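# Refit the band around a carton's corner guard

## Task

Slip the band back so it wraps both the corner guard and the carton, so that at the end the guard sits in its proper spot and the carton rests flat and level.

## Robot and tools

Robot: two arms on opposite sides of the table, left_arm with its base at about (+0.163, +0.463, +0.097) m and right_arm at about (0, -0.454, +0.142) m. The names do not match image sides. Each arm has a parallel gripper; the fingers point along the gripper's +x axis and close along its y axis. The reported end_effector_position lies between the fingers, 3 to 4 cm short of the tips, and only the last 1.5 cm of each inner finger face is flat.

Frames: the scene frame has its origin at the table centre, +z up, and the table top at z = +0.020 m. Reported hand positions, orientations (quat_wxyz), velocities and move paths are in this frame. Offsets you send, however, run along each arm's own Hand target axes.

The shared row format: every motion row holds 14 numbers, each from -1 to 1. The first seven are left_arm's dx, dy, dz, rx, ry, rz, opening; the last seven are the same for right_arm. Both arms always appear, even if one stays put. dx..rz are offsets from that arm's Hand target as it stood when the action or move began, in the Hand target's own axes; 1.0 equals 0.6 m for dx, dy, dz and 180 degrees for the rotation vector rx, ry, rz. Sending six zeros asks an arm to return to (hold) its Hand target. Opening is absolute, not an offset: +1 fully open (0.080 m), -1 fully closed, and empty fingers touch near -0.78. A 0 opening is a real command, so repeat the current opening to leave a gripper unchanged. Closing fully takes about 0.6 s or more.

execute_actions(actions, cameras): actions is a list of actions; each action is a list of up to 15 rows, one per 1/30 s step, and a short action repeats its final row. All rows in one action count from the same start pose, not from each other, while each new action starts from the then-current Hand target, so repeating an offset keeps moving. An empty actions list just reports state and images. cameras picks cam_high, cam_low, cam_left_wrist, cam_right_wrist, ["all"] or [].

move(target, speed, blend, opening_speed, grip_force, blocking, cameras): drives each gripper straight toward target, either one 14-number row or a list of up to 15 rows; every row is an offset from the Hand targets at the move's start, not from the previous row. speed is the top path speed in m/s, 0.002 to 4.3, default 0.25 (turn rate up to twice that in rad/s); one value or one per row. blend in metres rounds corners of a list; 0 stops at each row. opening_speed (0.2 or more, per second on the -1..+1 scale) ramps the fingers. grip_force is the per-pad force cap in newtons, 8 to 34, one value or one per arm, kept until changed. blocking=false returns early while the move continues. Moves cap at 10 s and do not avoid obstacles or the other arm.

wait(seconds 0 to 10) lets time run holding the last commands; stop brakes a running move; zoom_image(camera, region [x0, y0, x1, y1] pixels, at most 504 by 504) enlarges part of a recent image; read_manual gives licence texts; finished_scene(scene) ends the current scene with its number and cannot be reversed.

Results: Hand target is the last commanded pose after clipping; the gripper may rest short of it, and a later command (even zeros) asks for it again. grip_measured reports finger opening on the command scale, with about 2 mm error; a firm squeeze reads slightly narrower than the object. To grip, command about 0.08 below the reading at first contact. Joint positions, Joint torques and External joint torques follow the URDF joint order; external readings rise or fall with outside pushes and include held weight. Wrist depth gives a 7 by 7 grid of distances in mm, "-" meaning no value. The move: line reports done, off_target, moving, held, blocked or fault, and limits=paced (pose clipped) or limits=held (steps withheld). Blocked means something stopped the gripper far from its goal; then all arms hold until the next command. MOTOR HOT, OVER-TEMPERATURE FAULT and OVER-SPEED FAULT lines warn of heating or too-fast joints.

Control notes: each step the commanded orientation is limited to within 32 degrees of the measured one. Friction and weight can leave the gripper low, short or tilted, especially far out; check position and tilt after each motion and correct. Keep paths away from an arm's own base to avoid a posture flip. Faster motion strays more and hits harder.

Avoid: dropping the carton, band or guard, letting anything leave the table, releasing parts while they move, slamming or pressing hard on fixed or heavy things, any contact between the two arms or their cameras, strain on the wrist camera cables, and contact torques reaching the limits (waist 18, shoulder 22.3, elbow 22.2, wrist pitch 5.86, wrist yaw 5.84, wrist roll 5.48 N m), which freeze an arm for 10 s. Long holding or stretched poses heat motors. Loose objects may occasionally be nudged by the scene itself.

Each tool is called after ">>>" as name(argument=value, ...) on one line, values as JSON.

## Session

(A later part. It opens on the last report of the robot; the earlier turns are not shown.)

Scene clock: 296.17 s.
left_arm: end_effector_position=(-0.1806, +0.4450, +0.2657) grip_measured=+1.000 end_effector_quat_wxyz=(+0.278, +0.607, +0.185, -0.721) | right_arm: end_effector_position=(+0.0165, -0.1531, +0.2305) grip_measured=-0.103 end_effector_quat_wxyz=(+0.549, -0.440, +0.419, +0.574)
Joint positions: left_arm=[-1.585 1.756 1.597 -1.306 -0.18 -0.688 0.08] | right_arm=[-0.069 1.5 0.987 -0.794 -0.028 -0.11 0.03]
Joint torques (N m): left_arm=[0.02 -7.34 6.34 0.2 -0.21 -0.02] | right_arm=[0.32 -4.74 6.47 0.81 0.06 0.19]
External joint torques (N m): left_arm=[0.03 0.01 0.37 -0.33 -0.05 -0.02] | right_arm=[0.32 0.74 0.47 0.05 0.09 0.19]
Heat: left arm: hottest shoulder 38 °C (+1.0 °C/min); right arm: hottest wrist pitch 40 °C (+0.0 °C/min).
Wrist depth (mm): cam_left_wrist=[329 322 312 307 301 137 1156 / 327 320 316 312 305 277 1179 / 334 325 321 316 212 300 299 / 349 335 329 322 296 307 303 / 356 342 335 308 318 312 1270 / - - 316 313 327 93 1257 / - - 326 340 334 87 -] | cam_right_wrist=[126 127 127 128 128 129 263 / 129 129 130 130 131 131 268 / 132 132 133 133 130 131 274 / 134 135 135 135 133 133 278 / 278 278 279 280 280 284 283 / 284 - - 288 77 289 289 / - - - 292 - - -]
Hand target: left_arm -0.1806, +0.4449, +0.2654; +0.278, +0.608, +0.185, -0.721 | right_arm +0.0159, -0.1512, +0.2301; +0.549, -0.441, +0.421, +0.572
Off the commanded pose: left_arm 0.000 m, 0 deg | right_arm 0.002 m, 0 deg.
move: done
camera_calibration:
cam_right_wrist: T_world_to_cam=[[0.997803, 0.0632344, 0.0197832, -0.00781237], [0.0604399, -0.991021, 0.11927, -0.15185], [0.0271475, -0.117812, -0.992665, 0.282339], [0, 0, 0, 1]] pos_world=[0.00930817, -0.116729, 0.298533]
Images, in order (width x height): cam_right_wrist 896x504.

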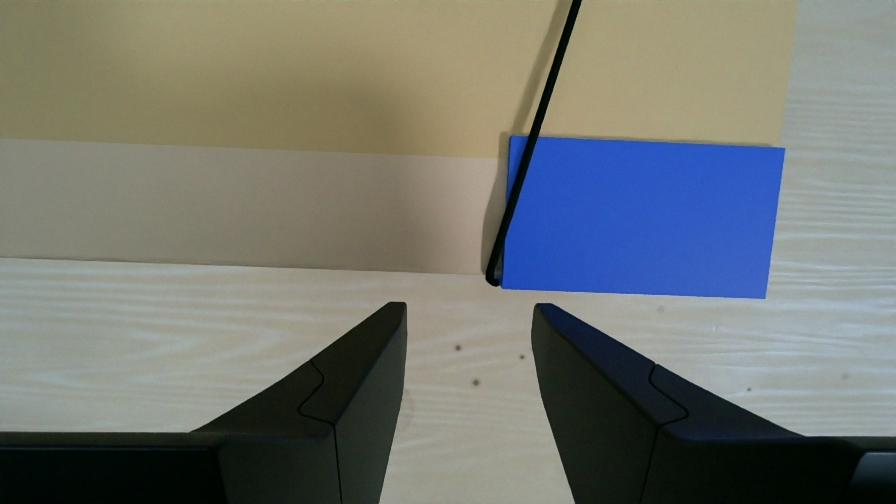

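>>> move(target=[[0,0,0,0,0,0,1.0,0.0612,-0.0017,-0.001,0,0,0,-0.1],[0,0,0,0,0,0,1.0,0.0612,-0.0017,-0.001,0,0,0,-0.55]], speed=0.06, opening_speed=0.8, cameras=["cam_right_wrist","cam_high"])

Scene clock: 323.30 s.
left_arm: end_effector_position=(-0.1806, +0.4450, +0.2657) grip_measured=+1.000 end_effector_quat_wxyz=(+0.278, +0.607, +0.185, -0.721) | right_arm: end_effector_position=(+0.0182, -0.1384, +0.2017) grip_measured=-0.546 end_effector_quat_wxyz=(+0.555, -0.436, +0.412, +0.577)
Joint positions: left_arm=[-1.585 1.756 1.597 -1.306 -0.18 -0.688 0.08] | right_arm=[-0.069 1.581 0.939 -0.645 -0.023 -0.11 0.01]
Joint torques (N m): left_arm=[-0.03 -7.3 6.34 0.2 -0.22 -0.02] | right_arm=[0.35 -4.85 4.41 0.99 -0.14 0.19]
External joint torques (N m): left_arm=[-0.03 0.05 0.35 -0.34 -0.06 -0.01] | right_arm=[0.34 1.01 -1.38 0.2 -0.11 0.18]
Heat: left arm: hottest shoulder 38 °C (+1.0 °C/min); right arm: hottest wrist pitch 38 °C (-2.0 °C/min).
Wrist depth (mm): cam_left_wrist=[328 321 312 307 300 135 1090 / 328 319 316 312 304 281 1214 / 344 324 320 317 285 301 297 / 349 334 328 322 297 308 303 / 357 343 336 307 318 314 1220 / 359 - 318 316 328 93 1244 / - - 325 340 334 87 -] | cam_right_wrist=[- 101 102 102 103 103 104 / 102 102 103 104 104 105 106 / 104 104 105 105 105 107 107 / 105 106 107 107 105 106 107 / 108 108 108 109 106 108 255 / 251 251 - - 67 258 261 / - - - - - - -]
Hand target: left_arm -0.1806, +0.4449, +0.2654; +0.278, +0.608, +0.185, -0.721 | right_arm +0.0166, -0.1423, +0.1945; +0.549, -0.441, +0.421, +0.572
Off the commanded pose: left_arm 0.000 m, 0 deg | right_arm 0.008 m, 1 deg.
move: done; target 2's new opening was sent with right_arm's hand 0.009 m and 1 deg from that target
camera_calibration:
cam_right_wrist: T_world_to_cam=[[0.997739, 0.0614587, 0.0271897, -0.0116986], [0.0584729, -0.993312, 0.0995587, -0.130245], [0.0331266, -0.0977438, -0.99466, 0.258547], [0, 0, 0, 1]] pos_world=[0.0107232, -0.103384, 0.270452]
Images, in order (width x height): cam_high 896x504, cam_right_wrist 896x504.

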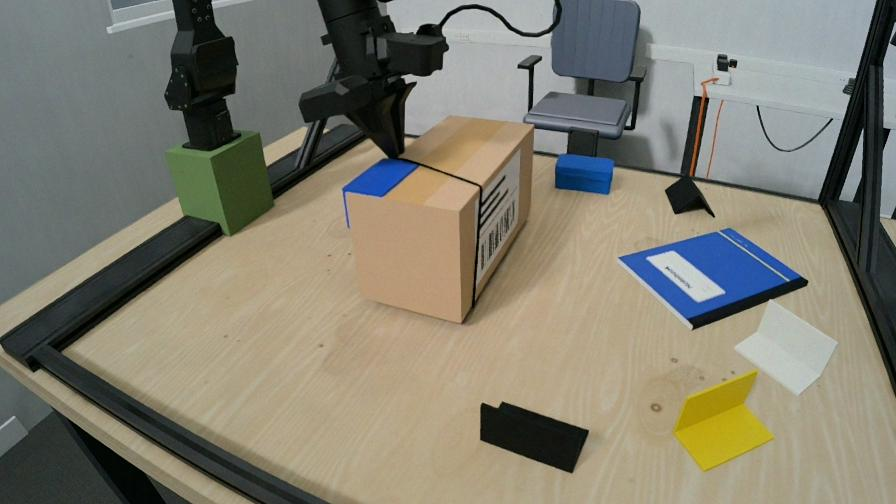

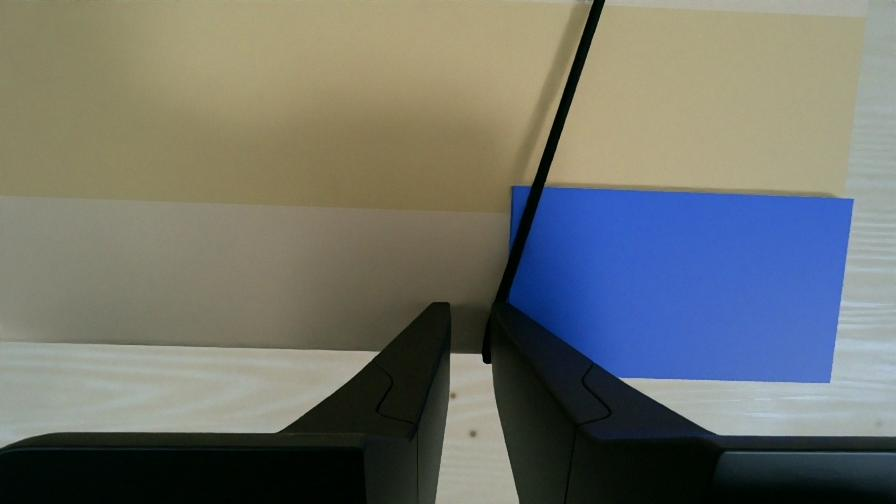

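>>> zoom_image(camera="cam_right_wrist", region=[410, 240, 590, 400])

>>> zoom_image(camera="cam_high", region=[330, 100, 470, 220])

Scaled by 2.800.

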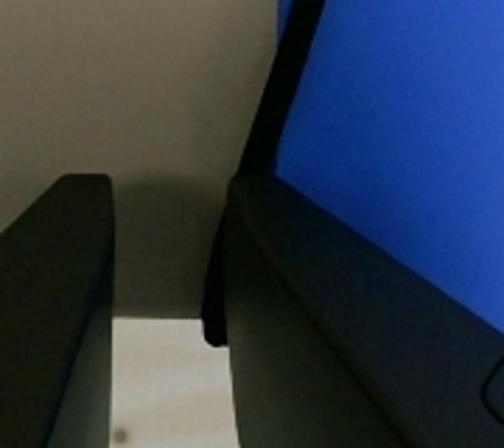

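Scaled by 3.600.

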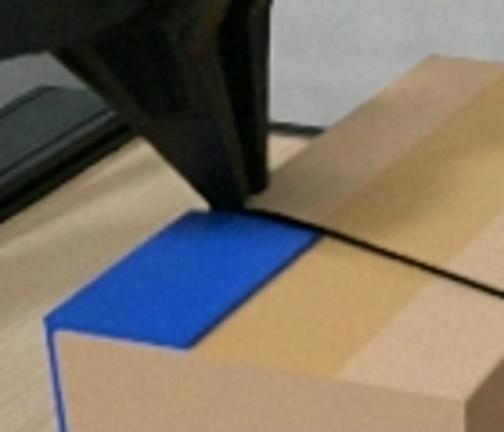

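>>> move(target=[0,0,0,0,0,0,1.0,-0.05,-0.0015,0.029,0,0.0833,0,-0.2], speed=0.15, cameras=["cam_right_wrist"])

Scene clock: 390.00 s.
left_arm: end_effector_position=(-0.1806, +0.4450, +0.2657) grip_measured=+1.000 end_effector_quat_wxyz=(+0.278, +0.607, +0.185, -0.721) | right_arm: end_effector_position=(+0.0177, -0.1347, +0.2298) grip_measured=-0.203 end_effector_quat_wxyz=(+0.490, -0.510, +0.487, +0.513)
Joint positions: left_arm=[-1.585 1.756 1.597 -1.306 -0.18 -0.688 0.08] | right_arm=[-0.056 1.77 1.304 -1.098 0 -0.1 0.026]
Joint torques (N m): left_arm=[0.07 -7.34 6.29 0.22 -0.22 -0.01] | right_arm=[0.3 -6.35 6.1 0.25 0.08 0.19]
External joint torques (N m): left_arm=[0.01 0.1 0.31 -0.29 -0.05 -0.01] | right_arm=[0.29 0.84 0.44 -0.1 0.1 0.2]
Heat: left arm: hottest shoulder 39 °C (+1.0 °C/min); right arm: hottest wrist pitch 36 °C (-2.0 °C/min).
Wrist depth (mm): cam_left_wrist=[329 320 313 307 300 140 1156 / 328 320 314 313 306 278 1179 / 334 323 327 318 287 299 299 / 348 334 329 322 296 307 304 / 355 341 335 309 318 313 1238 / - - 318 317 328 93 1244 / - - 325 341 334 87 -] | cam_right_wrist=[108 109 109 109 108 108 112 / 113 115 115 115 116 116 247 / 121 122 122 122 120 120 261 / 130 130 130 130 128 128 284 / 296 298 293 296 133 302 302 / 319 315 - 317 80 321 322 / - - - 346 - - -]
Hand target: left_arm -0.1806, +0.4449, +0.2654; +0.278, +0.608, +0.185, -0.721 | right_arm +0.0170, -0.1332, +0.2280; +0.489, -0.511, +0.489, +0.510
Off the commanded pose: left_arm 0.000 m, 0 deg | right_arm 0.003 m, 0 deg.
move: done
camera_calibration:
cam_right_wrist: T_world_to_cam=[[0.997669, 0.0669375, 0.0132914, -0.00820896], [0.0573341, -0.927757, 0.368755, -0.182422], [0.0370147, -0.367133, -0.929432, 0.235474], [0, 0, 0, 1]] pos_world=[0.00993285, -0.0822439, 0.286235]
Images, in order (width x height): cam_right_wrist 896x504.

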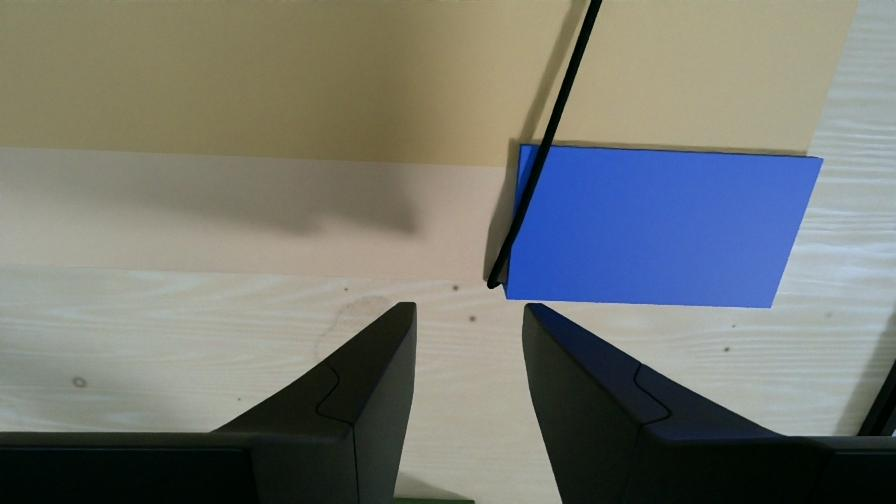

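>>> move(target=[[0,0,0,0,0,0,1.0,0.0642,0.006,-0.0048,0,0,0,-0.1],[0,0,0,0,0,0,1.0,0.0642,0.006,-0.0048,0,0,0,-0.5]], speed=0.06, opening_speed=0.8, cameras=["cam_right_wrist","cam_high"])

Scene clock: 429.10 s.
left_arm: end_effector_position=(-0.1806, +0.4450, +0.2657) grip_measured=+1.000 end_effector_quat_wxyz=(+0.278, +0.607, +0.185, -0.721) | right_arm: end_effector_position=(+0.0192, -0.1319, +0.2014) grip_measured=-0.496 end_effector_quat_wxyz=(+0.503, -0.507, +0.477, +0.512)
Joint positions: left_arm=[-1.585 1.756 1.597 -1.306 -0.18 -0.688 0.08] | right_arm=[-0.051 1.791 1.211 -0.96 0.02 -0.088 0.013]
Joint torques (N m): left_arm=[0 -7.34 6.3 0.2 -0.21 -0.02] | right_arm=[0.94 -5.11 3.36 1.35 -0.69 0.13]
External joint torques (N m): left_arm=[0.02 0.04 0.35 -0.32 -0.06 -0.02] | right_arm=[0.85 2.1 -2.13 0.98 -0.68 0.13]
Heat: left arm: hottest shoulder 39 °C (+0.0 °C/min); right arm: hottest wrist pitch 36 °C (-1.0 °C/min).
Wrist depth (mm): cam_left_wrist=[329 320 313 306 299 137 1156 / 327 320 315 312 304 276 1162 / 343 324 320 318 286 302 299 / 349 334 328 325 297 307 304 / 357 342 335 310 319 313 1226 / 361 - 97 314 328 93 1257 / - - 324 340 334 87 -] | cam_right_wrist=[- - - - 88 89 90 / - 90 91 92 92 94 94 / - 96 97 97 97 97 98 / 100 102 103 103 100 101 103 / 108 107 108 107 105 108 271 / 276 276 - - 65 289 294 / - - - - - - -]
Hand target: left_arm -0.1806, +0.4449, +0.2654; +0.278, +0.608, +0.185, -0.721 | right_arm +0.0135, -0.1362, +0.1895; +0.489, -0.511, +0.489, +0.510
Off the commanded pose: left_arm 0.000 m, 0 deg | right_arm 0.014 m, 2 deg.
move: off_target (right_arm); target 2's new opening was sent with right_arm's hand 0.012 m and 1 deg from that target
camera_calibration:
cam_right_wrist: T_world_to_cam=[[0.997603, 0.0590842, 0.0360214, -0.0151125], [0.0429444, -0.936792, 0.347241, -0.165942], [0.054261, -0.344861, -0.937084, 0.214176], [0, 0, 0, 1]] pos_world=[0.0105812, -0.0806998, 0.258867]
Images, in order (width x height): cam_high 896x504, cam_right_wrist 896x504.

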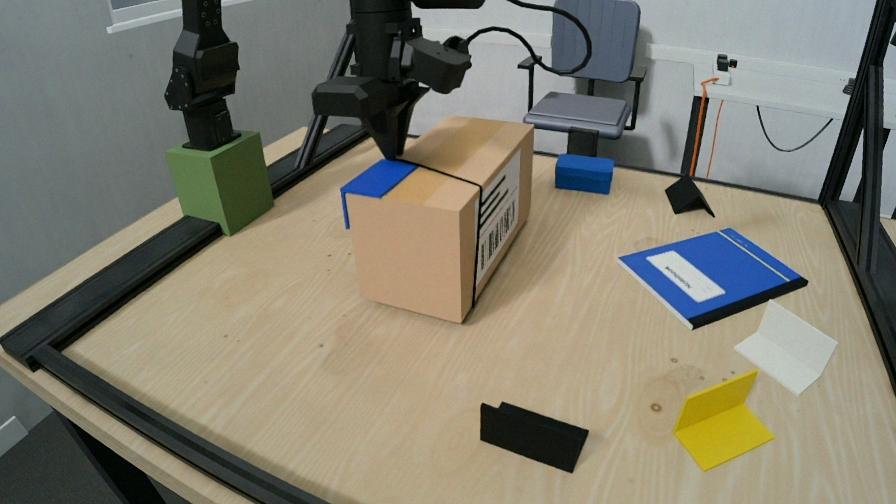

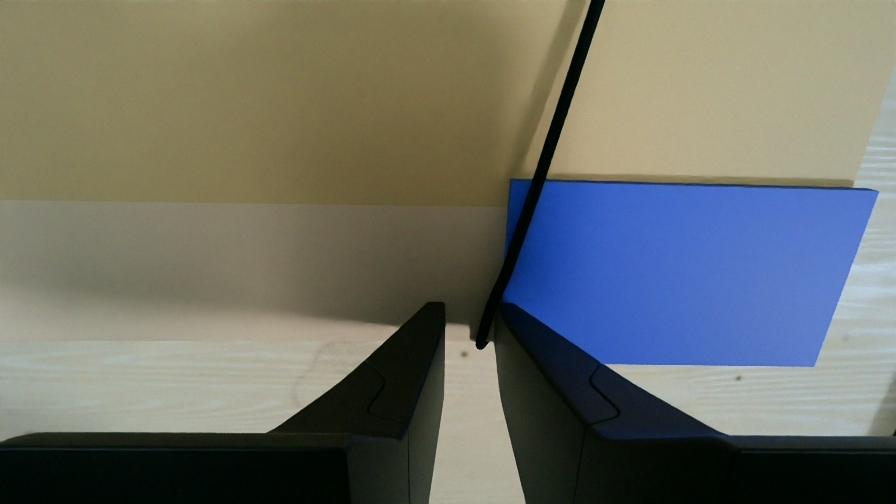

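>>> zoom_image(camera="cam_right_wrist", region=[410, 240, 590, 400])

>>> zoom_image(camera="cam_high", region=[330, 100, 470, 220])

Scaled by 2.800.

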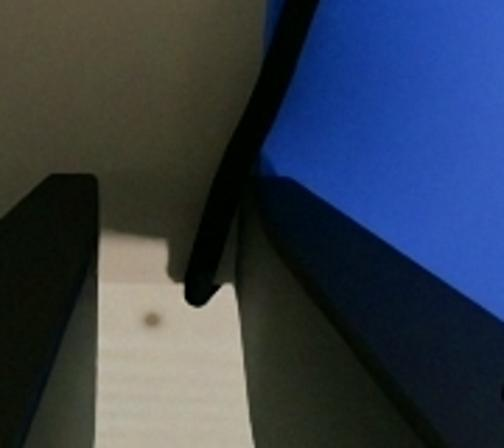

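Scaled by 3.600.

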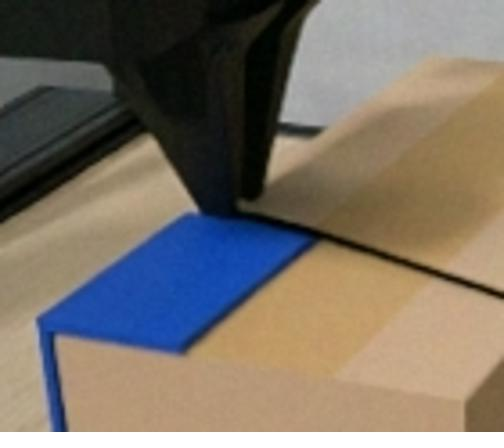

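>>> move(target=[0,0,0,0,0,0,1.0,0,0,0,0,0,0,-1.0], speed=0.06, opening_speed=0.6, cameras=["cam_right_wrist","cam_high"])

Scene clock: 453.93 s.
left_arm: end_effector_position=(-0.1806, +0.4450, +0.2657) grip_measured=+1.000 end_effector_quat_wxyz=(+0.278, +0.607, +0.185, -0.721) | right_arm: end_effector_position=(+0.0160, -0.1308, +0.1997) grip_measured=-0.760 end_effector_quat_wxyz=(+0.500, -0.504, +0.478, +0.517)
Joint positions: left_arm=[-1.585 1.756 1.597 -1.306 -0.18 -0.688 0.08] | right_arm=[-0.047 1.794 1.208 -0.95 0.006 -0.088 0.001]
Joint torques (N m): left_arm=[0.01 -7.35 6.29 0.2 -0.21 -0.03] | right_arm=[0.4 -5.42 3.76 0.55 -0.17 0.13]
External joint torques (N m): left_arm=[0 0.01 0.36 -0.31 -0.05 -0.03] | right_arm=[0.42 1.87 -1.82 0.14 -0.16 0.13]
Heat: left arm: hottest shoulder 39 °C (+0.0 °C/min); right arm: hottest wrist pitch 36 °C (+0.0 °C/min).
Wrist depth (mm): cam_left_wrist=[328 321 313 307 299 137 1114 / 327 320 316 313 305 275 1151 / 334 325 321 317 286 300 299 / 348 339 327 323 297 308 303 / 355 342 334 305 318 313 1226 / 360 - 318 318 327 93 1220 / - - 323 339 335 87 -] | cam_right_wrist=[- - - - 85 84 86 / - 88 89 89 90 90 91 / - 93 94 94 94 94 95 / 98 98 99 99 98 97 97 / 106 105 106 104 103 104 106 / 276 277 - - 107 285 286 / - - - - - - -]
Hand target: left_arm -0.1806, +0.4449, +0.2654; +0.278, +0.608, +0.185, -0.721 | right_arm +0.0135, -0.1362, +0.1894; +0.489, -0.512, +0.489, +0.510
Off the commanded pose: left_arm 0.000 m, 0 deg | right_arm 0.012 m, 2 deg.
move: off_target (right_arm)
camera_calibration:
cam_right_wrist: T_world_to_cam=[[0.997765, 0.0628366, 0.022718, -0.00886103], [0.0512692, -0.938017, 0.342777, -0.16359], [0.0428488, -0.340846, -0.939142, 0.214202], [0, 0, 0, 1]] pos_world=[0.00805005, -0.0798833, 0.257442]
Images, in order (width x height): cam_high 896x504, cam_right_wrist 896x504.

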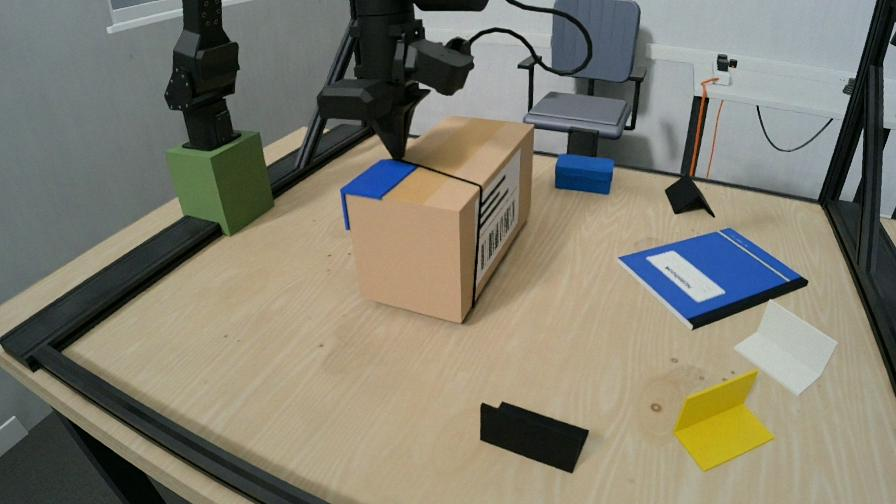

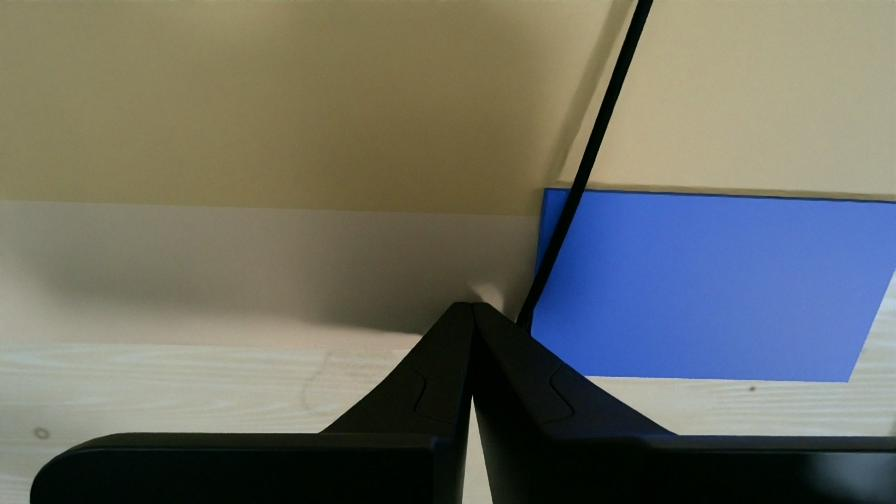

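>>> move(target=[[0,0,0,0,0,0,1.0,-0.0667,-0.0045,0.0081,0,0,0,-0.2],[0,0,0,0,0,0,1.0,-0.0667,-0.0412,0.0796,0,0,0,-0.2]], speed=0.15, blend=[0.015, 0], opening_speed=0.6, cameras=["cam_right_wrist"])

Scene clock: 502.23 s.
left_arm: end_effector_position=(-0.1806, +0.4450, +0.2657) grip_measured=+1.000 end_effector_quat_wxyz=(+0.278, +0.607, +0.185, -0.721) | right_arm: end_effector_position=(+0.0361, -0.0888, +0.2326) grip_measured=-0.204 end_effector_quat_wxyz=(+0.494, -0.509, +0.487, +0.510)
Joint positions: left_arm=[-1.585 1.756 1.597 -1.306 -0.18 -0.688 0.08] | right_arm=[-0.097 1.943 1.54 -1.159 0.005 -0.134 0.026]
Joint torques (N m): left_arm=[0 -7.32 6.33 0.21 -0.21 -0.03] | right_arm=[0.06 -7.64 6.21 0.28 -0.12 -0.17]
External joint torques (N m): left_arm=[0 0.07 0.37 -0.3 -0.05 -0.02] | right_arm=[0.06 0.89 0.48 -0.08 -0.11 -0.17]
Heat: left arm: hottest shoulder 40 °C (+1.0 °C/min); right arm: hottest wrist pitch 35 °C (-1.0 °C/min).
Wrist depth (mm): cam_left_wrist=[328 321 312 307 300 137 1140 / 329 320 316 312 306 277 1179 / 335 321 322 318 290 300 299 / 348 335 328 322 295 308 303 / 356 343 335 308 318 312 1244 / 358 - 318 317 327 93 - / - - 324 339 333 87 -] | cam_right_wrist=[109 108 109 111 111 113 238 / 114 115 116 116 116 117 251 / 122 123 123 123 124 126 267 / 130 131 131 131 132 277 285 / 139 140 138 137 136 295 304 / 320 147 - 148 80 322 324 / - - - 349 - - -]
Hand target: left_arm -0.1806, +0.4449, +0.2654; +0.278, +0.608, +0.185, -0.721 | right_arm +0.0361, -0.0874, +0.2295; +0.489, -0.511, +0.489, +0.510
Off the commanded pose: left_arm 0.000 m, 0 deg | right_arm 0.003 m, 1 deg.
move: done
camera_calibration:
cam_right_wrist: T_world_to_cam=[[0.99806, 0.05926, 0.0190885, -0.0317564], [0.0481087, -0.928694, 0.367712, -0.141286], [0.039518, -0.366081, -0.929744, 0.254248], [0, 0, 0, 1]] pos_world=[0.0284444, -0.0362538, 0.288944]
Images, in order (width x height): cam_right_wrist 896x504.

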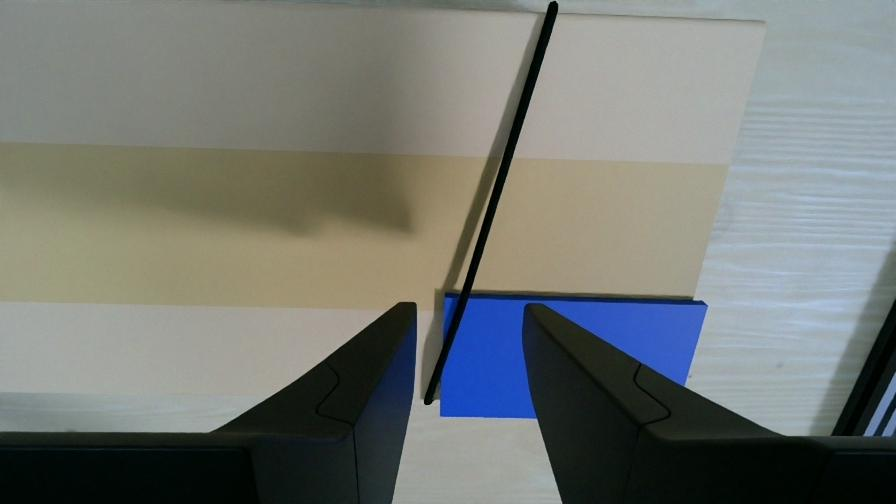

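>>> move(target=[[0,0,0,0,0,0,1.0,0.0642,0,0,0,0,0,-0.2],[0,0,0,0,0,0,1.0,0.0642,0,0,0,0,0,-1.0],[0,0,0,0,0,0,1.0,0.0259,0,0,0,0,0,-1.0]], speed=0.06, opening_speed=0.7, cameras=["cam_right_wrist","cam_high"])

Scene clock: 516.90 s.
left_arm: end_effector_position=(-0.1806, +0.4450, +0.2657) grip_measured=+1.000 end_effector_quat_wxyz=(+0.278, +0.607, +0.185, -0.721) | right_arm: end_effector_position=(+0.0360, -0.0873, +0.2114) grip_measured=-0.759 end_effector_quat_wxyz=(+0.491, -0.511, +0.490, +0.509)
Joint positions: left_arm=[-1.585 1.756 1.597 -1.306 -0.18 -0.688 0.08] | right_arm=[-0.097 1.973 1.496 -1.095 0.003 -0.134 0.001]
Joint torques (N m): left_arm=[-0.01 -7.34 6.31 0.2 -0.19 -0.01] | right_arm=[-0.27 -9.87 5.91 -0.22 -0.06 -0.15]
External joint torques (N m): left_arm=[-0.02 0 0.42 -0.29 -0.03 -0.01] | right_arm=[-0.31 -1.16 0.24 -0.56 -0.04 -0.15]
Heat: left arm: hottest shoulder 40 °C (+0.0 °C/min); right arm: hottest wrist pitch 35 °C (-1.0 °C/min).
Wrist depth (mm): cam_left_wrist=[329 320 312 308 299 135 1146 / 328 320 315 312 305 277 1173 / 347 324 320 317 205 300 299 / 349 335 328 323 297 307 305 / 356 341 335 308 318 315 1214 / 361 - 99 317 327 93 1251 / - - 326 341 334 88 -] | cam_right_wrist=[- 89 89 91 91 92 212 / - 95 95 96 96 96 228 / 102 101 101 100 102 103 244 / 107 108 108 109 109 109 263 / - 116 116 113 116 117 278 / 124 124 122 - 118 126 303 / - - - - - - -]
Hand target: left_arm -0.1806, +0.4449, +0.2654; +0.278, +0.608, +0.185, -0.721 | right_arm +0.0362, -0.0874, +0.2139; +0.489, -0.512, +0.489, +0.510
Off the commanded pose: left_arm 0.000 m, 0 deg | right_arm 0.003 m, 0 deg.
move: done; target 2's new opening was sent with right_arm's hand 0.011 m and 2 deg from that target
camera_calibration:
cam_right_wrist: T_world_to_cam=[[0.998057, 0.0601905, 0.0160915, -0.0306226], [0.0497284, -0.925173, 0.376274, -0.133718], [0.0375355, -0.374742, -0.926369, 0.233746], [0, 0, 0, 1]] pos_world=[0.0284389, -0.0342745, 0.267343]
Images, in order (width x height): cam_high 896x504, cam_right_wrist 896x504.

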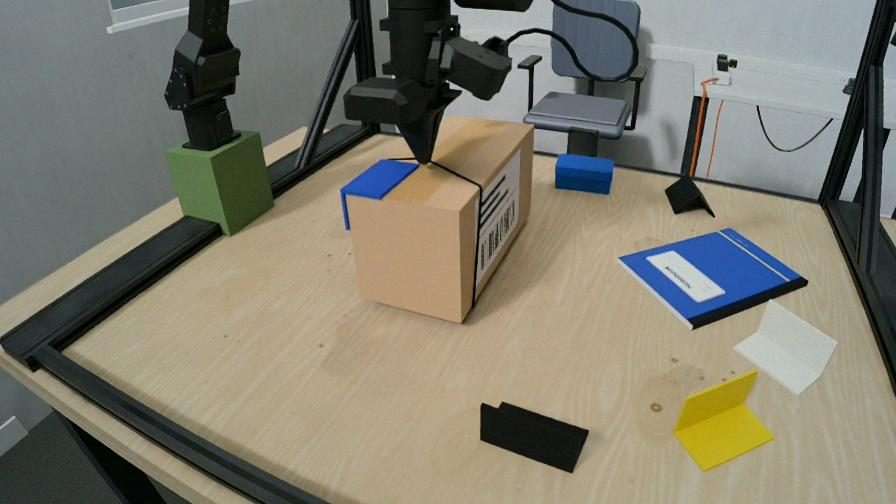

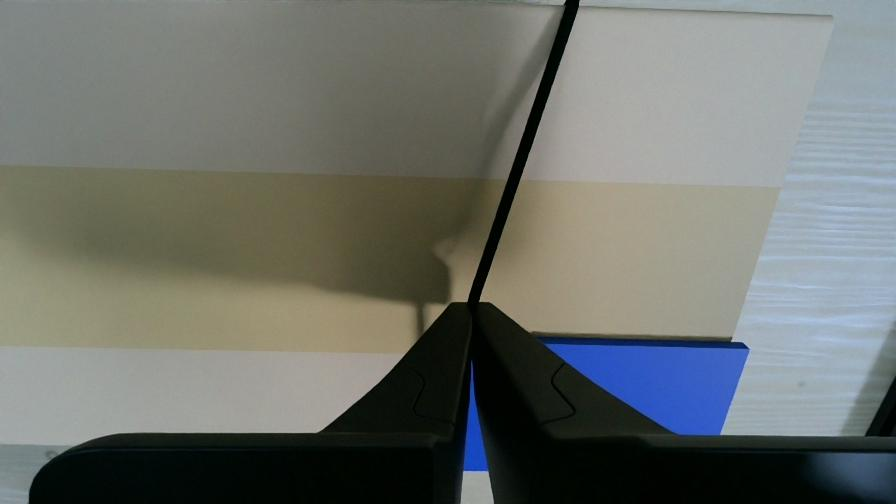

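>>> move(target=[[0,0,0,0,0,0,1.0,-0.0302,0.0018,-0.0343,0,0,0,-1.0],[0,0,0,0,0,0,1.0,-0.0302,-0.0068,-0.108,0,0,0,-1.0]], speed=0.1, blend=[0.01, 0], cameras=["cam_right_wrist","cam_high"])

Scene clock: 535.00 s.
left_arm: end_effector_position=(-0.1806, +0.4450, +0.2657) grip_measured=+1.000 end_effector_quat_wxyz=(+0.278, +0.607, +0.185, -0.721) | right_arm: end_effector_position=(+0.0435, -0.1415, +0.2306) grip_measured=-0.759 end_effector_quat_wxyz=(+0.496, -0.507, +0.483, +0.514)
Joint positions: left_arm=[-1.585 1.756 1.597 -1.306 -0.18 -0.688 0.08] | right_arm=[-0.137 1.742 1.273 -1.081 0.003 -0.176 0.001]
Joint torques (N m): left_arm=[-0.03 -7.33 6.31 0.21 -0.21 -0.02] | right_arm=[-0.2 -10.37 3.45 -1.45 -0.06 -0.15]
External joint torques (N m): left_arm=[0 0 0.38 -0.3 -0.05 -0.02] | right_arm=[-0.22 -3.39 -2.2 -1.82 -0.04 -0.15]
Heat: left arm: hottest shoulder 40 °C (+0.0 °C/min); right arm: hottest shoulder 36 °C (+6.0 °C/min).
Wrist depth (mm): cam_left_wrist=[329 321 313 307 299 138 1151 / 326 319 315 312 305 276 1151 / 333 326 320 318 218 299 299 / 350 341 329 324 296 307 303 / 354 342 336 307 319 314 1220 / - - 318 315 328 93 1257 / - - 323 340 334 87 -] | cam_right_wrist=[110 109 111 110 110 113 239 / 115 116 117 117 117 118 253 / 123 123 124 123 121 122 267 / 279 131 131 131 129 129 283 / 293 296 297 291 299 300 304 / 316 317 - - 317 323 322 / - - - - - - -]
Hand target: left_arm -0.1806, +0.4449, +0.2654; +0.278, +0.608, +0.185, -0.721 | right_arm +0.0430, -0.1520, +0.2321; +0.489, -0.512, +0.489, +0.510
Off the commanded pose: left_arm 0.000 m, 0 deg | right_arm 0.011 m, 1 deg.
move: off_target (right_arm)
camera_calibration:
cam_right_wrist: T_world_to_cam=[[0.99789, 0.0616565, 0.0203426, -0.0358968], [0.0503888, -0.933049, 0.356203, -0.187875], [0.0409429, -0.354426, -0.934187, 0.235489], [0, 0, 0, 1]] pos_world=[0.0356463, -0.08962, 0.287642]
Images, in order (width x height): cam_high 896x504, cam_right_wrist 896x504.

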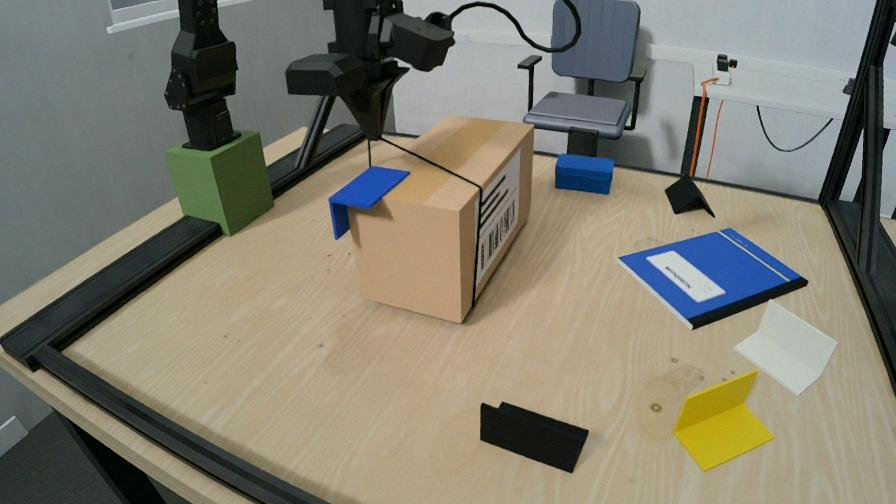

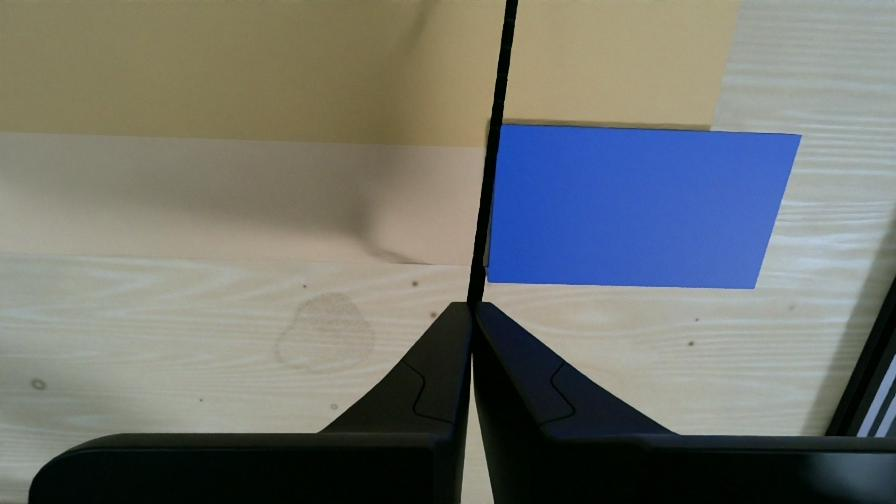

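>>> move(target=[[0,0,0,0,0,0,1.0,0,0.0366,0.0016,0,0,0,-1.0],[0,0,0,0,0,0,1.0,0.0125,0.0382,-0.0367,0,0,0,-1.0]], speed=0.1, blend=[0.004, 0], cameras=["cam_right_wrist","cam_high"])

Scene clock: 586.60 s.
left_arm: end_effector_position=(-0.1806, +0.4450, +0.2657) grip_measured=+1.000 end_effector_quat_wxyz=(+0.278, +0.607, +0.185, -0.721) | right_arm: end_effector_position=(+0.0244, -0.1623, +0.2258) grip_measured=-0.759 end_effector_quat_wxyz=(+0.500, -0.505, +0.478, +0.516)
Joint positions: left_arm=[-1.585 1.756 1.597 -1.306 -0.18 -0.688 0.08] | right_arm=[-0.08 1.652 1.151 -1.036 0.008 -0.122 0.001]
Joint torques (N m): left_arm=[0 -7.33 6.31 0.21 -0.2 -0.01] | right_arm=[0.3 -9.05 3.08 -1.75 -0.24 0.18]
External joint torques (N m): left_arm=[-0.03 0.08 0.32 -0.32 -0.04 -0.01] | right_arm=[0.32 -2.78 -2.56 -2.14 -0.24 0.18]
Heat: left arm: hottest shoulder 41 °C (+1.0 °C/min); right arm: hottest shoulder 45 °C (+10.1 °C/min).
Wrist depth (mm): cam_left_wrist=[329 321 312 308 300 137 1173 / 339 320 315 311 305 276 1167 / 335 326 320 317 212 300 298 / 349 341 328 323 296 308 303 / 356 343 334 309 318 313 1220 / 360 - 318 316 327 93 1226 / - - 324 339 334 87 -] | cam_right_wrist=[107 107 108 108 108 108 234 / 112 113 112 115 114 112 113 / 121 119 120 120 119 119 121 / 271 271 273 275 279 281 283 / 288 288 290 283 294 297 299 / 306 309 - - 307 318 320 / - - - - - - -]
Hand target: left_arm -0.1806, +0.4449, +0.2654; +0.278, +0.608, +0.185, -0.721 | right_arm +0.0211, -0.1750, +0.2246; +0.489, -0.511, +0.489, +0.510
Off the commanded pose: left_arm 0.000 m, 0 deg | right_arm 0.013 m, 2 deg.
move: off_target (right_arm)
camera_calibration:
cam_right_wrist: T_world_to_cam=[[0.997604, 0.0642661, 0.0256, -0.0162295], [0.0515314, -0.937266, 0.344785, -0.202772], [0.0461521, -0.34264, -0.938332, 0.227126], [0, 0, 0, 1]] pos_world=[0.0161574, -0.111186, 0.283448]
Images, in order (width x height): cam_high 896x504, cam_right_wrist 896x504.

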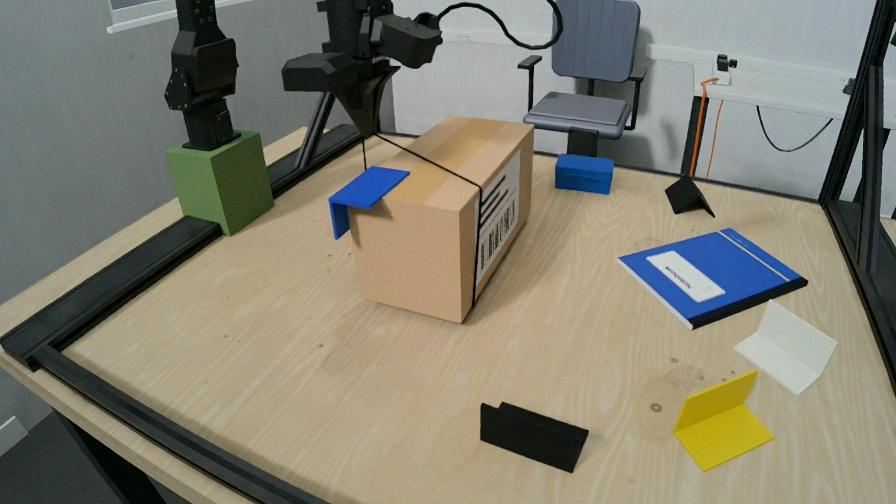

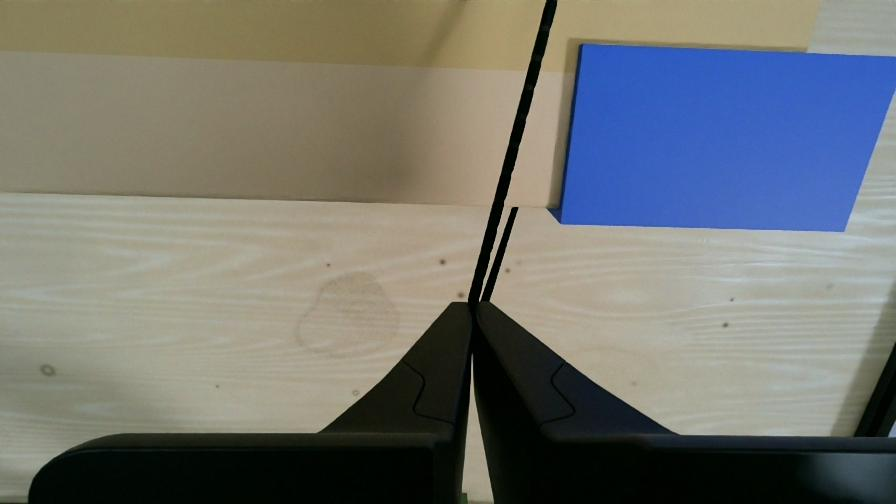

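>>> move(target=[0,0,0,0,0,0,1.0,0,-0.1247,-0.0054,0,0,0,-1.0], speed=0.12, cameras=["cam_right_wrist","cam_high"])

Scene clock: 592.37 s.
left_arm: end_effector_position=(-0.1806, +0.4450, +0.2657) grip_measured=+1.000 end_effector_quat_wxyz=(+0.278, +0.607, +0.185, -0.721) | right_arm: end_effector_position=(+0.0921, -0.1707, +0.2266) grip_measured=-0.759 end_effector_quat_wxyz=(+0.492, -0.506, +0.484, +0.518)
Joint positions: left_arm=[-1.585 1.756 1.597 -1.306 -0.18 -0.688 0.08] | right_arm=[-0.321 1.684 1.189 -1.06 -0.011 -0.366 0.001]
Joint torques (N m): left_arm=[-0.02 -7.31 6.32 0.19 -0.21 -0.01] | right_arm=[-0.91 -6.51 5.16 -0.39 0.46 -0.21]
External joint torques (N m): left_arm=[-0.06 -0.03 0.44 -0.31 -0.05 -0.01] | right_arm=[-0.94 0.02 -0.54 -0.78 0.5 -0.21]
Heat: left arm: hottest shoulder 41 °C (+1.0 °C/min); right arm: hottest shoulder 44 °C (+8.1 °C/min).
Wrist depth (mm): cam_left_wrist=[329 320 311 306 299 138 1140 / 327 320 315 313 306 277 1151 / 334 325 320 316 287 300 300 / 348 334 328 324 296 308 304 / 356 342 335 307 319 312 1238 / 361 - 319 318 328 93 1232 / - - 323 339 334 87 -] | cam_right_wrist=[108 107 108 108 230 233 233 / 113 113 113 113 245 246 245 / 120 120 117 119 260 261 260 / 275 128 124 124 269 275 273 / 294 297 294 129 290 294 286 / 316 317 - - 307 315 310 / - - - - - - -]
Hand target: left_arm -0.1806, +0.4449, +0.2654; +0.278, +0.608, +0.185, -0.721 | right_arm +0.0959, -0.1749, +0.2247; +0.489, -0.511, +0.489, +0.510
Off the commanded pose: left_arm 0.000 m, 0 deg | right_arm 0.006 m, 1 deg.
move: done
camera_calibration:
cam_right_wrist: T_world_to_cam=[[0.997641, 0.0679968, 0.00946424, -0.0789222], [0.0601763, -0.932476, 0.356184, -0.217025], [0.0330445, -0.354774, -0.934368, 0.220123], [0, 0, 0, 1]] pos_world=[0.0845219, -0.11891, 0.283724]
Images, in order (width x height): cam_high 896x504, cam_right_wrist 896x504.

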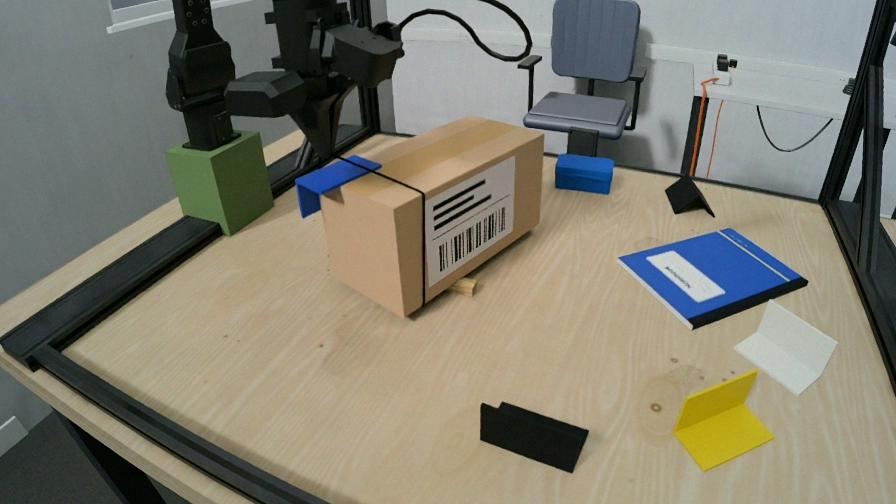

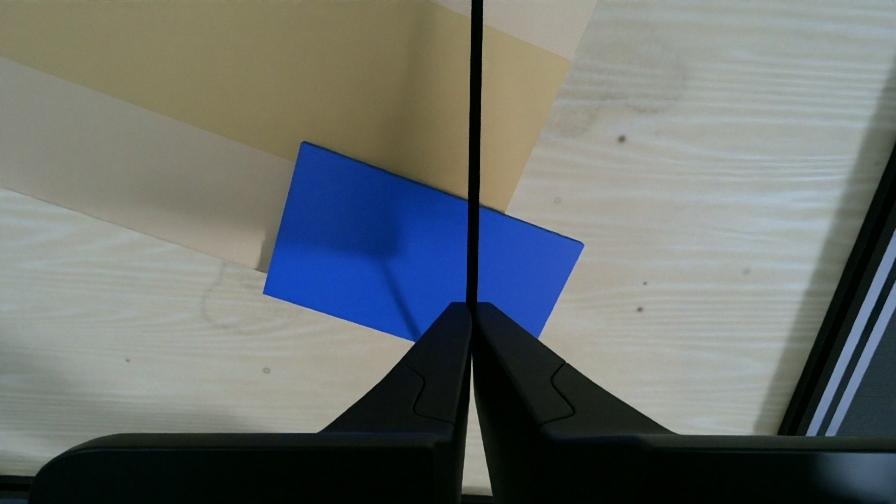

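>>> zoom_image(camera="cam_high", region=[220, 90, 580, 340])

>>> zoom_image(camera="cam_right_wrist", region=[220, 100, 660, 380])

Scaled by 1.400.

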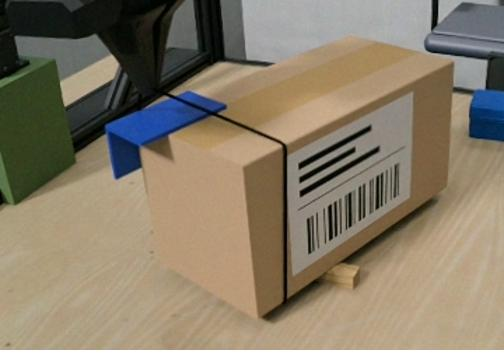

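Scaled by 1.145.

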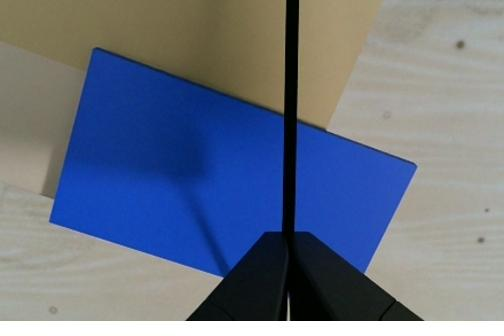

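>>> move(target=[[0,0,0,0,0,0,1.0,-0.0063,0.011,0.072,0,0,0,-1.0],[0,0,0,0,0,0,1.0,0.0435,0.011,0.072,0,0,0,-1.0]], speed=0.08, blend=[0.01, 0], cameras=["cam_right_wrist","cam_high"])

Scene clock: 625.70 s.
left_arm: end_effector_position=(-0.1806, +0.4450, +0.2657) grip_measured=+1.000 end_effector_quat_wxyz=(+0.278, +0.607, +0.185, -0.721) | right_arm: end_effector_position=(+0.0867, -0.1358, +0.2018) grip_measured=-0.759 end_effector_quat_wxyz=(+0.485, -0.513, +0.491, +0.510)
Joint positions: left_arm=[-1.585 1.756 1.597 -1.306 -0.18 -0.688 0.08] | right_arm=[-0.268 1.848 1.285 -1.018 -0.001 -0.312 0.001]
Joint torques (N m): left_arm=[0.01 -7.34 6.32 0.22 -0.22 -0.03] | right_arm=[0.33 -7.09 5.19 1.94 0.1 0.18]
External joint torques (N m): left_arm=[0.06 -0.04 0.41 -0.3 -0.08 -0.02] | right_arm=[0.32 0.58 -0.34 1.61 0.13 0.18]
Heat: left arm: hottest shoulder 41 °C (+0.0 °C/min); right arm: hottest wrist pitch 37 °C (-2.0 °C/min).
Wrist depth (mm): cam_left_wrist=[328 321 312 307 299 138 1162 / 330 320 315 313 305 276 1156 / 333 328 321 317 211 300 300 / 350 334 329 323 298 308 303 / 356 343 335 307 318 313 1196 / 358 - 318 315 327 93 1238 / - - 324 340 334 87 -] | cam_right_wrist=[- - - - 83 205 208 / - 88 88 89 88 219 219 / - 93 93 93 94 234 234 / 100 100 99 98 102 251 251 / 107 107 105 104 267 269 266 / 295 115 - - 278 288 280 / - - - - - - -]
Hand target: left_arm -0.1806, +0.4449, +0.2654; +0.278, +0.608, +0.185, -0.721 | right_arm +0.0875, -0.1320, +0.1987; +0.489, -0.511, +0.489, +0.510
Off the commanded pose: left_arm 0.000 m, 0 deg | right_arm 0.005 m, 1 deg.
move: done
camera_calibration:
cam_right_wrist: T_world_to_cam=[[0.997658, 0.0678093, 0.00891935, -0.0756431], [0.0592662, -0.922225, 0.382086, -0.179113], [0.0341346, -0.380662, -0.924084, 0.203793], [0, 0, 0, 1]] pos_world=[0.079125, -0.0824773, 0.257433]
Images, in order (width x height): cam_high 896x504, cam_right_wrist 896x504.

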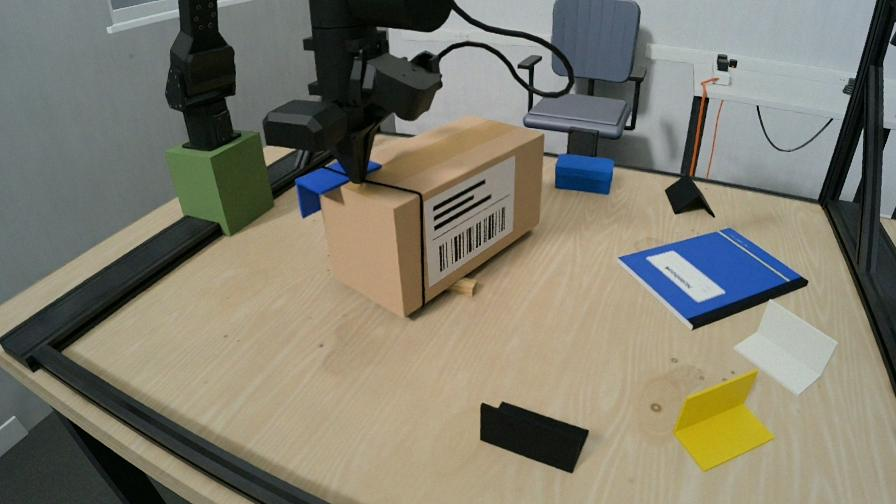

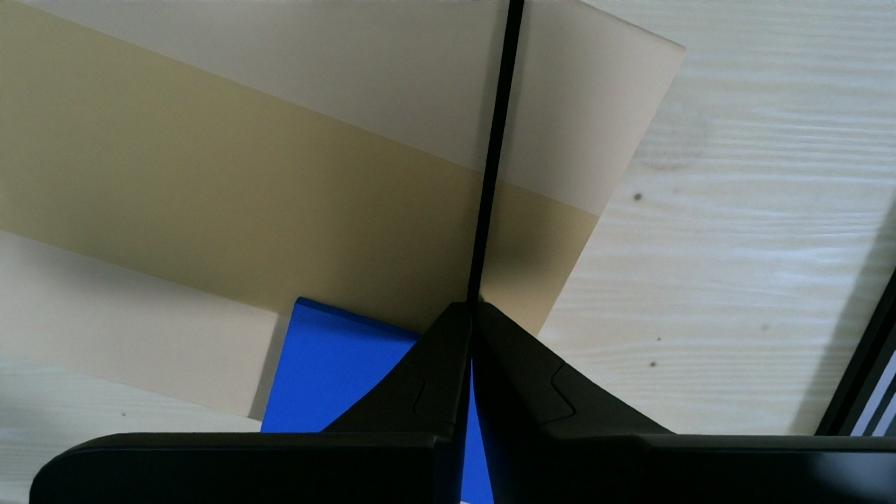

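>>> move(target=[[0,0,0,0,0,0,1.0,0,0,0,0,0,0,-0.6],[0,0,0,0,0,0,1.0,-0.075,0,0.01,0,0,0,-0.6]], speed=0.1, opening_speed=0.5, cameras=["cam_right_wrist","cam_high"])

Scene clock: 647.77 s.
left_arm: end_effector_position=(-0.1806, +0.4450, +0.2657) grip_measured=+1.000 end_effector_quat_wxyz=(+0.278, +0.607, +0.185, -0.721) | right_arm: end_effector_position=(+0.0876, -0.1279, +0.2387) grip_measured=-0.603 end_effector_quat_wxyz=(+0.484, -0.514, +0.493, +0.509)
Joint positions: left_arm=[-1.585 1.756 1.597 -1.306 -0.18 -0.688 0.08] | right_arm=[-0.263 1.847 1.436 -1.175 0 -0.307 0.008]
Joint torques (N m): left_arm=[-0.02 -7.33 6.29 0.2 -0.2 -0.03] | right_arm=[0.22 -9.58 6.16 0.26 0.06 0.19]
External joint torques (N m): left_arm=[-0.02 0.06 0.35 -0.31 -0.05 -0.02] | right_arm=[0.22 -1.8 0.46 -0.07 0.08 0.19]
Heat: left arm: hottest shoulder 41 °C (+0.0 °C/min); right arm: hottest wrist pitch 40 °C (+0.0 °C/min).
Wrist depth (mm): cam_left_wrist=[327 321 312 306 300 137 1135 / 329 320 316 312 304 277 1094 / 334 324 321 317 286 300 300 / 349 335 329 323 298 308 303 / 356 342 334 310 319 314 1167 / 357 - 317 315 328 93 1214 / - - 323 341 334 88 -] | cam_right_wrist=[115 114 116 117 240 241 241 / 124 122 123 122 126 255 255 / 130 130 130 131 269 271 267 / 139 139 139 139 292 290 282 / 312 149 148 - 307 310 303 / 336 332 - - 65 335 1429 / - - - - - - -]
Hand target: left_arm -0.1806, +0.4449, +0.2654; +0.278, +0.608, +0.185, -0.721 | right_arm +0.0872, -0.1261, +0.2435; +0.489, -0.512, +0.489, +0.510
Off the commanded pose: left_arm 0.000 m, 0 deg | right_arm 0.005 m, 1 deg.
move: done
camera_calibration:
cam_right_wrist: T_world_to_cam=[[0.997708, 0.0671689, 0.00813301, -0.0772485], [0.058766, -0.919854, 0.387834, -0.186986], [0.0335316, -0.386467, -0.921693, 0.239653], [0, 0, 0, 1]] pos_world=[0.0800239, -0.0741933, 0.294034]
Images, in order (width x height): cam_high 896x504, cam_right_wrist 896x504.

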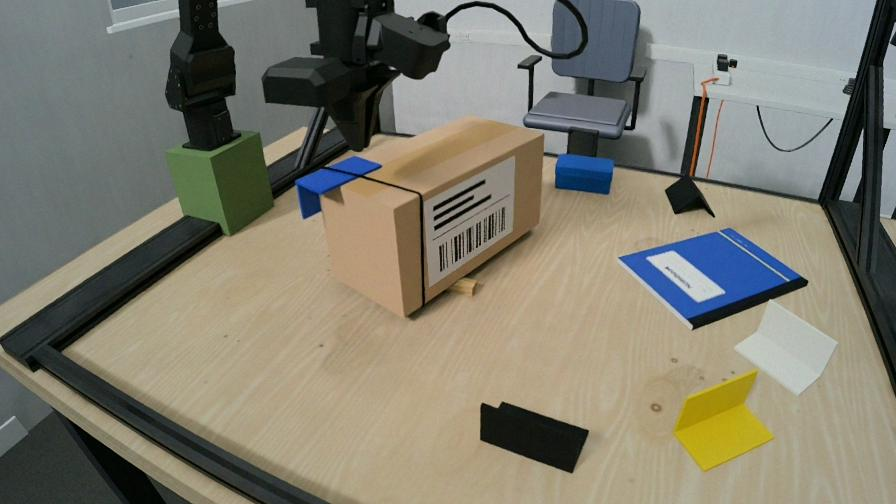

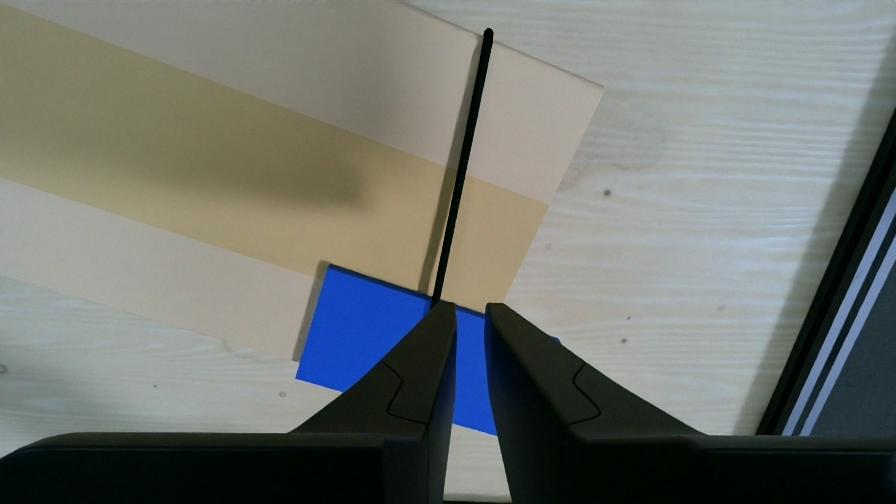

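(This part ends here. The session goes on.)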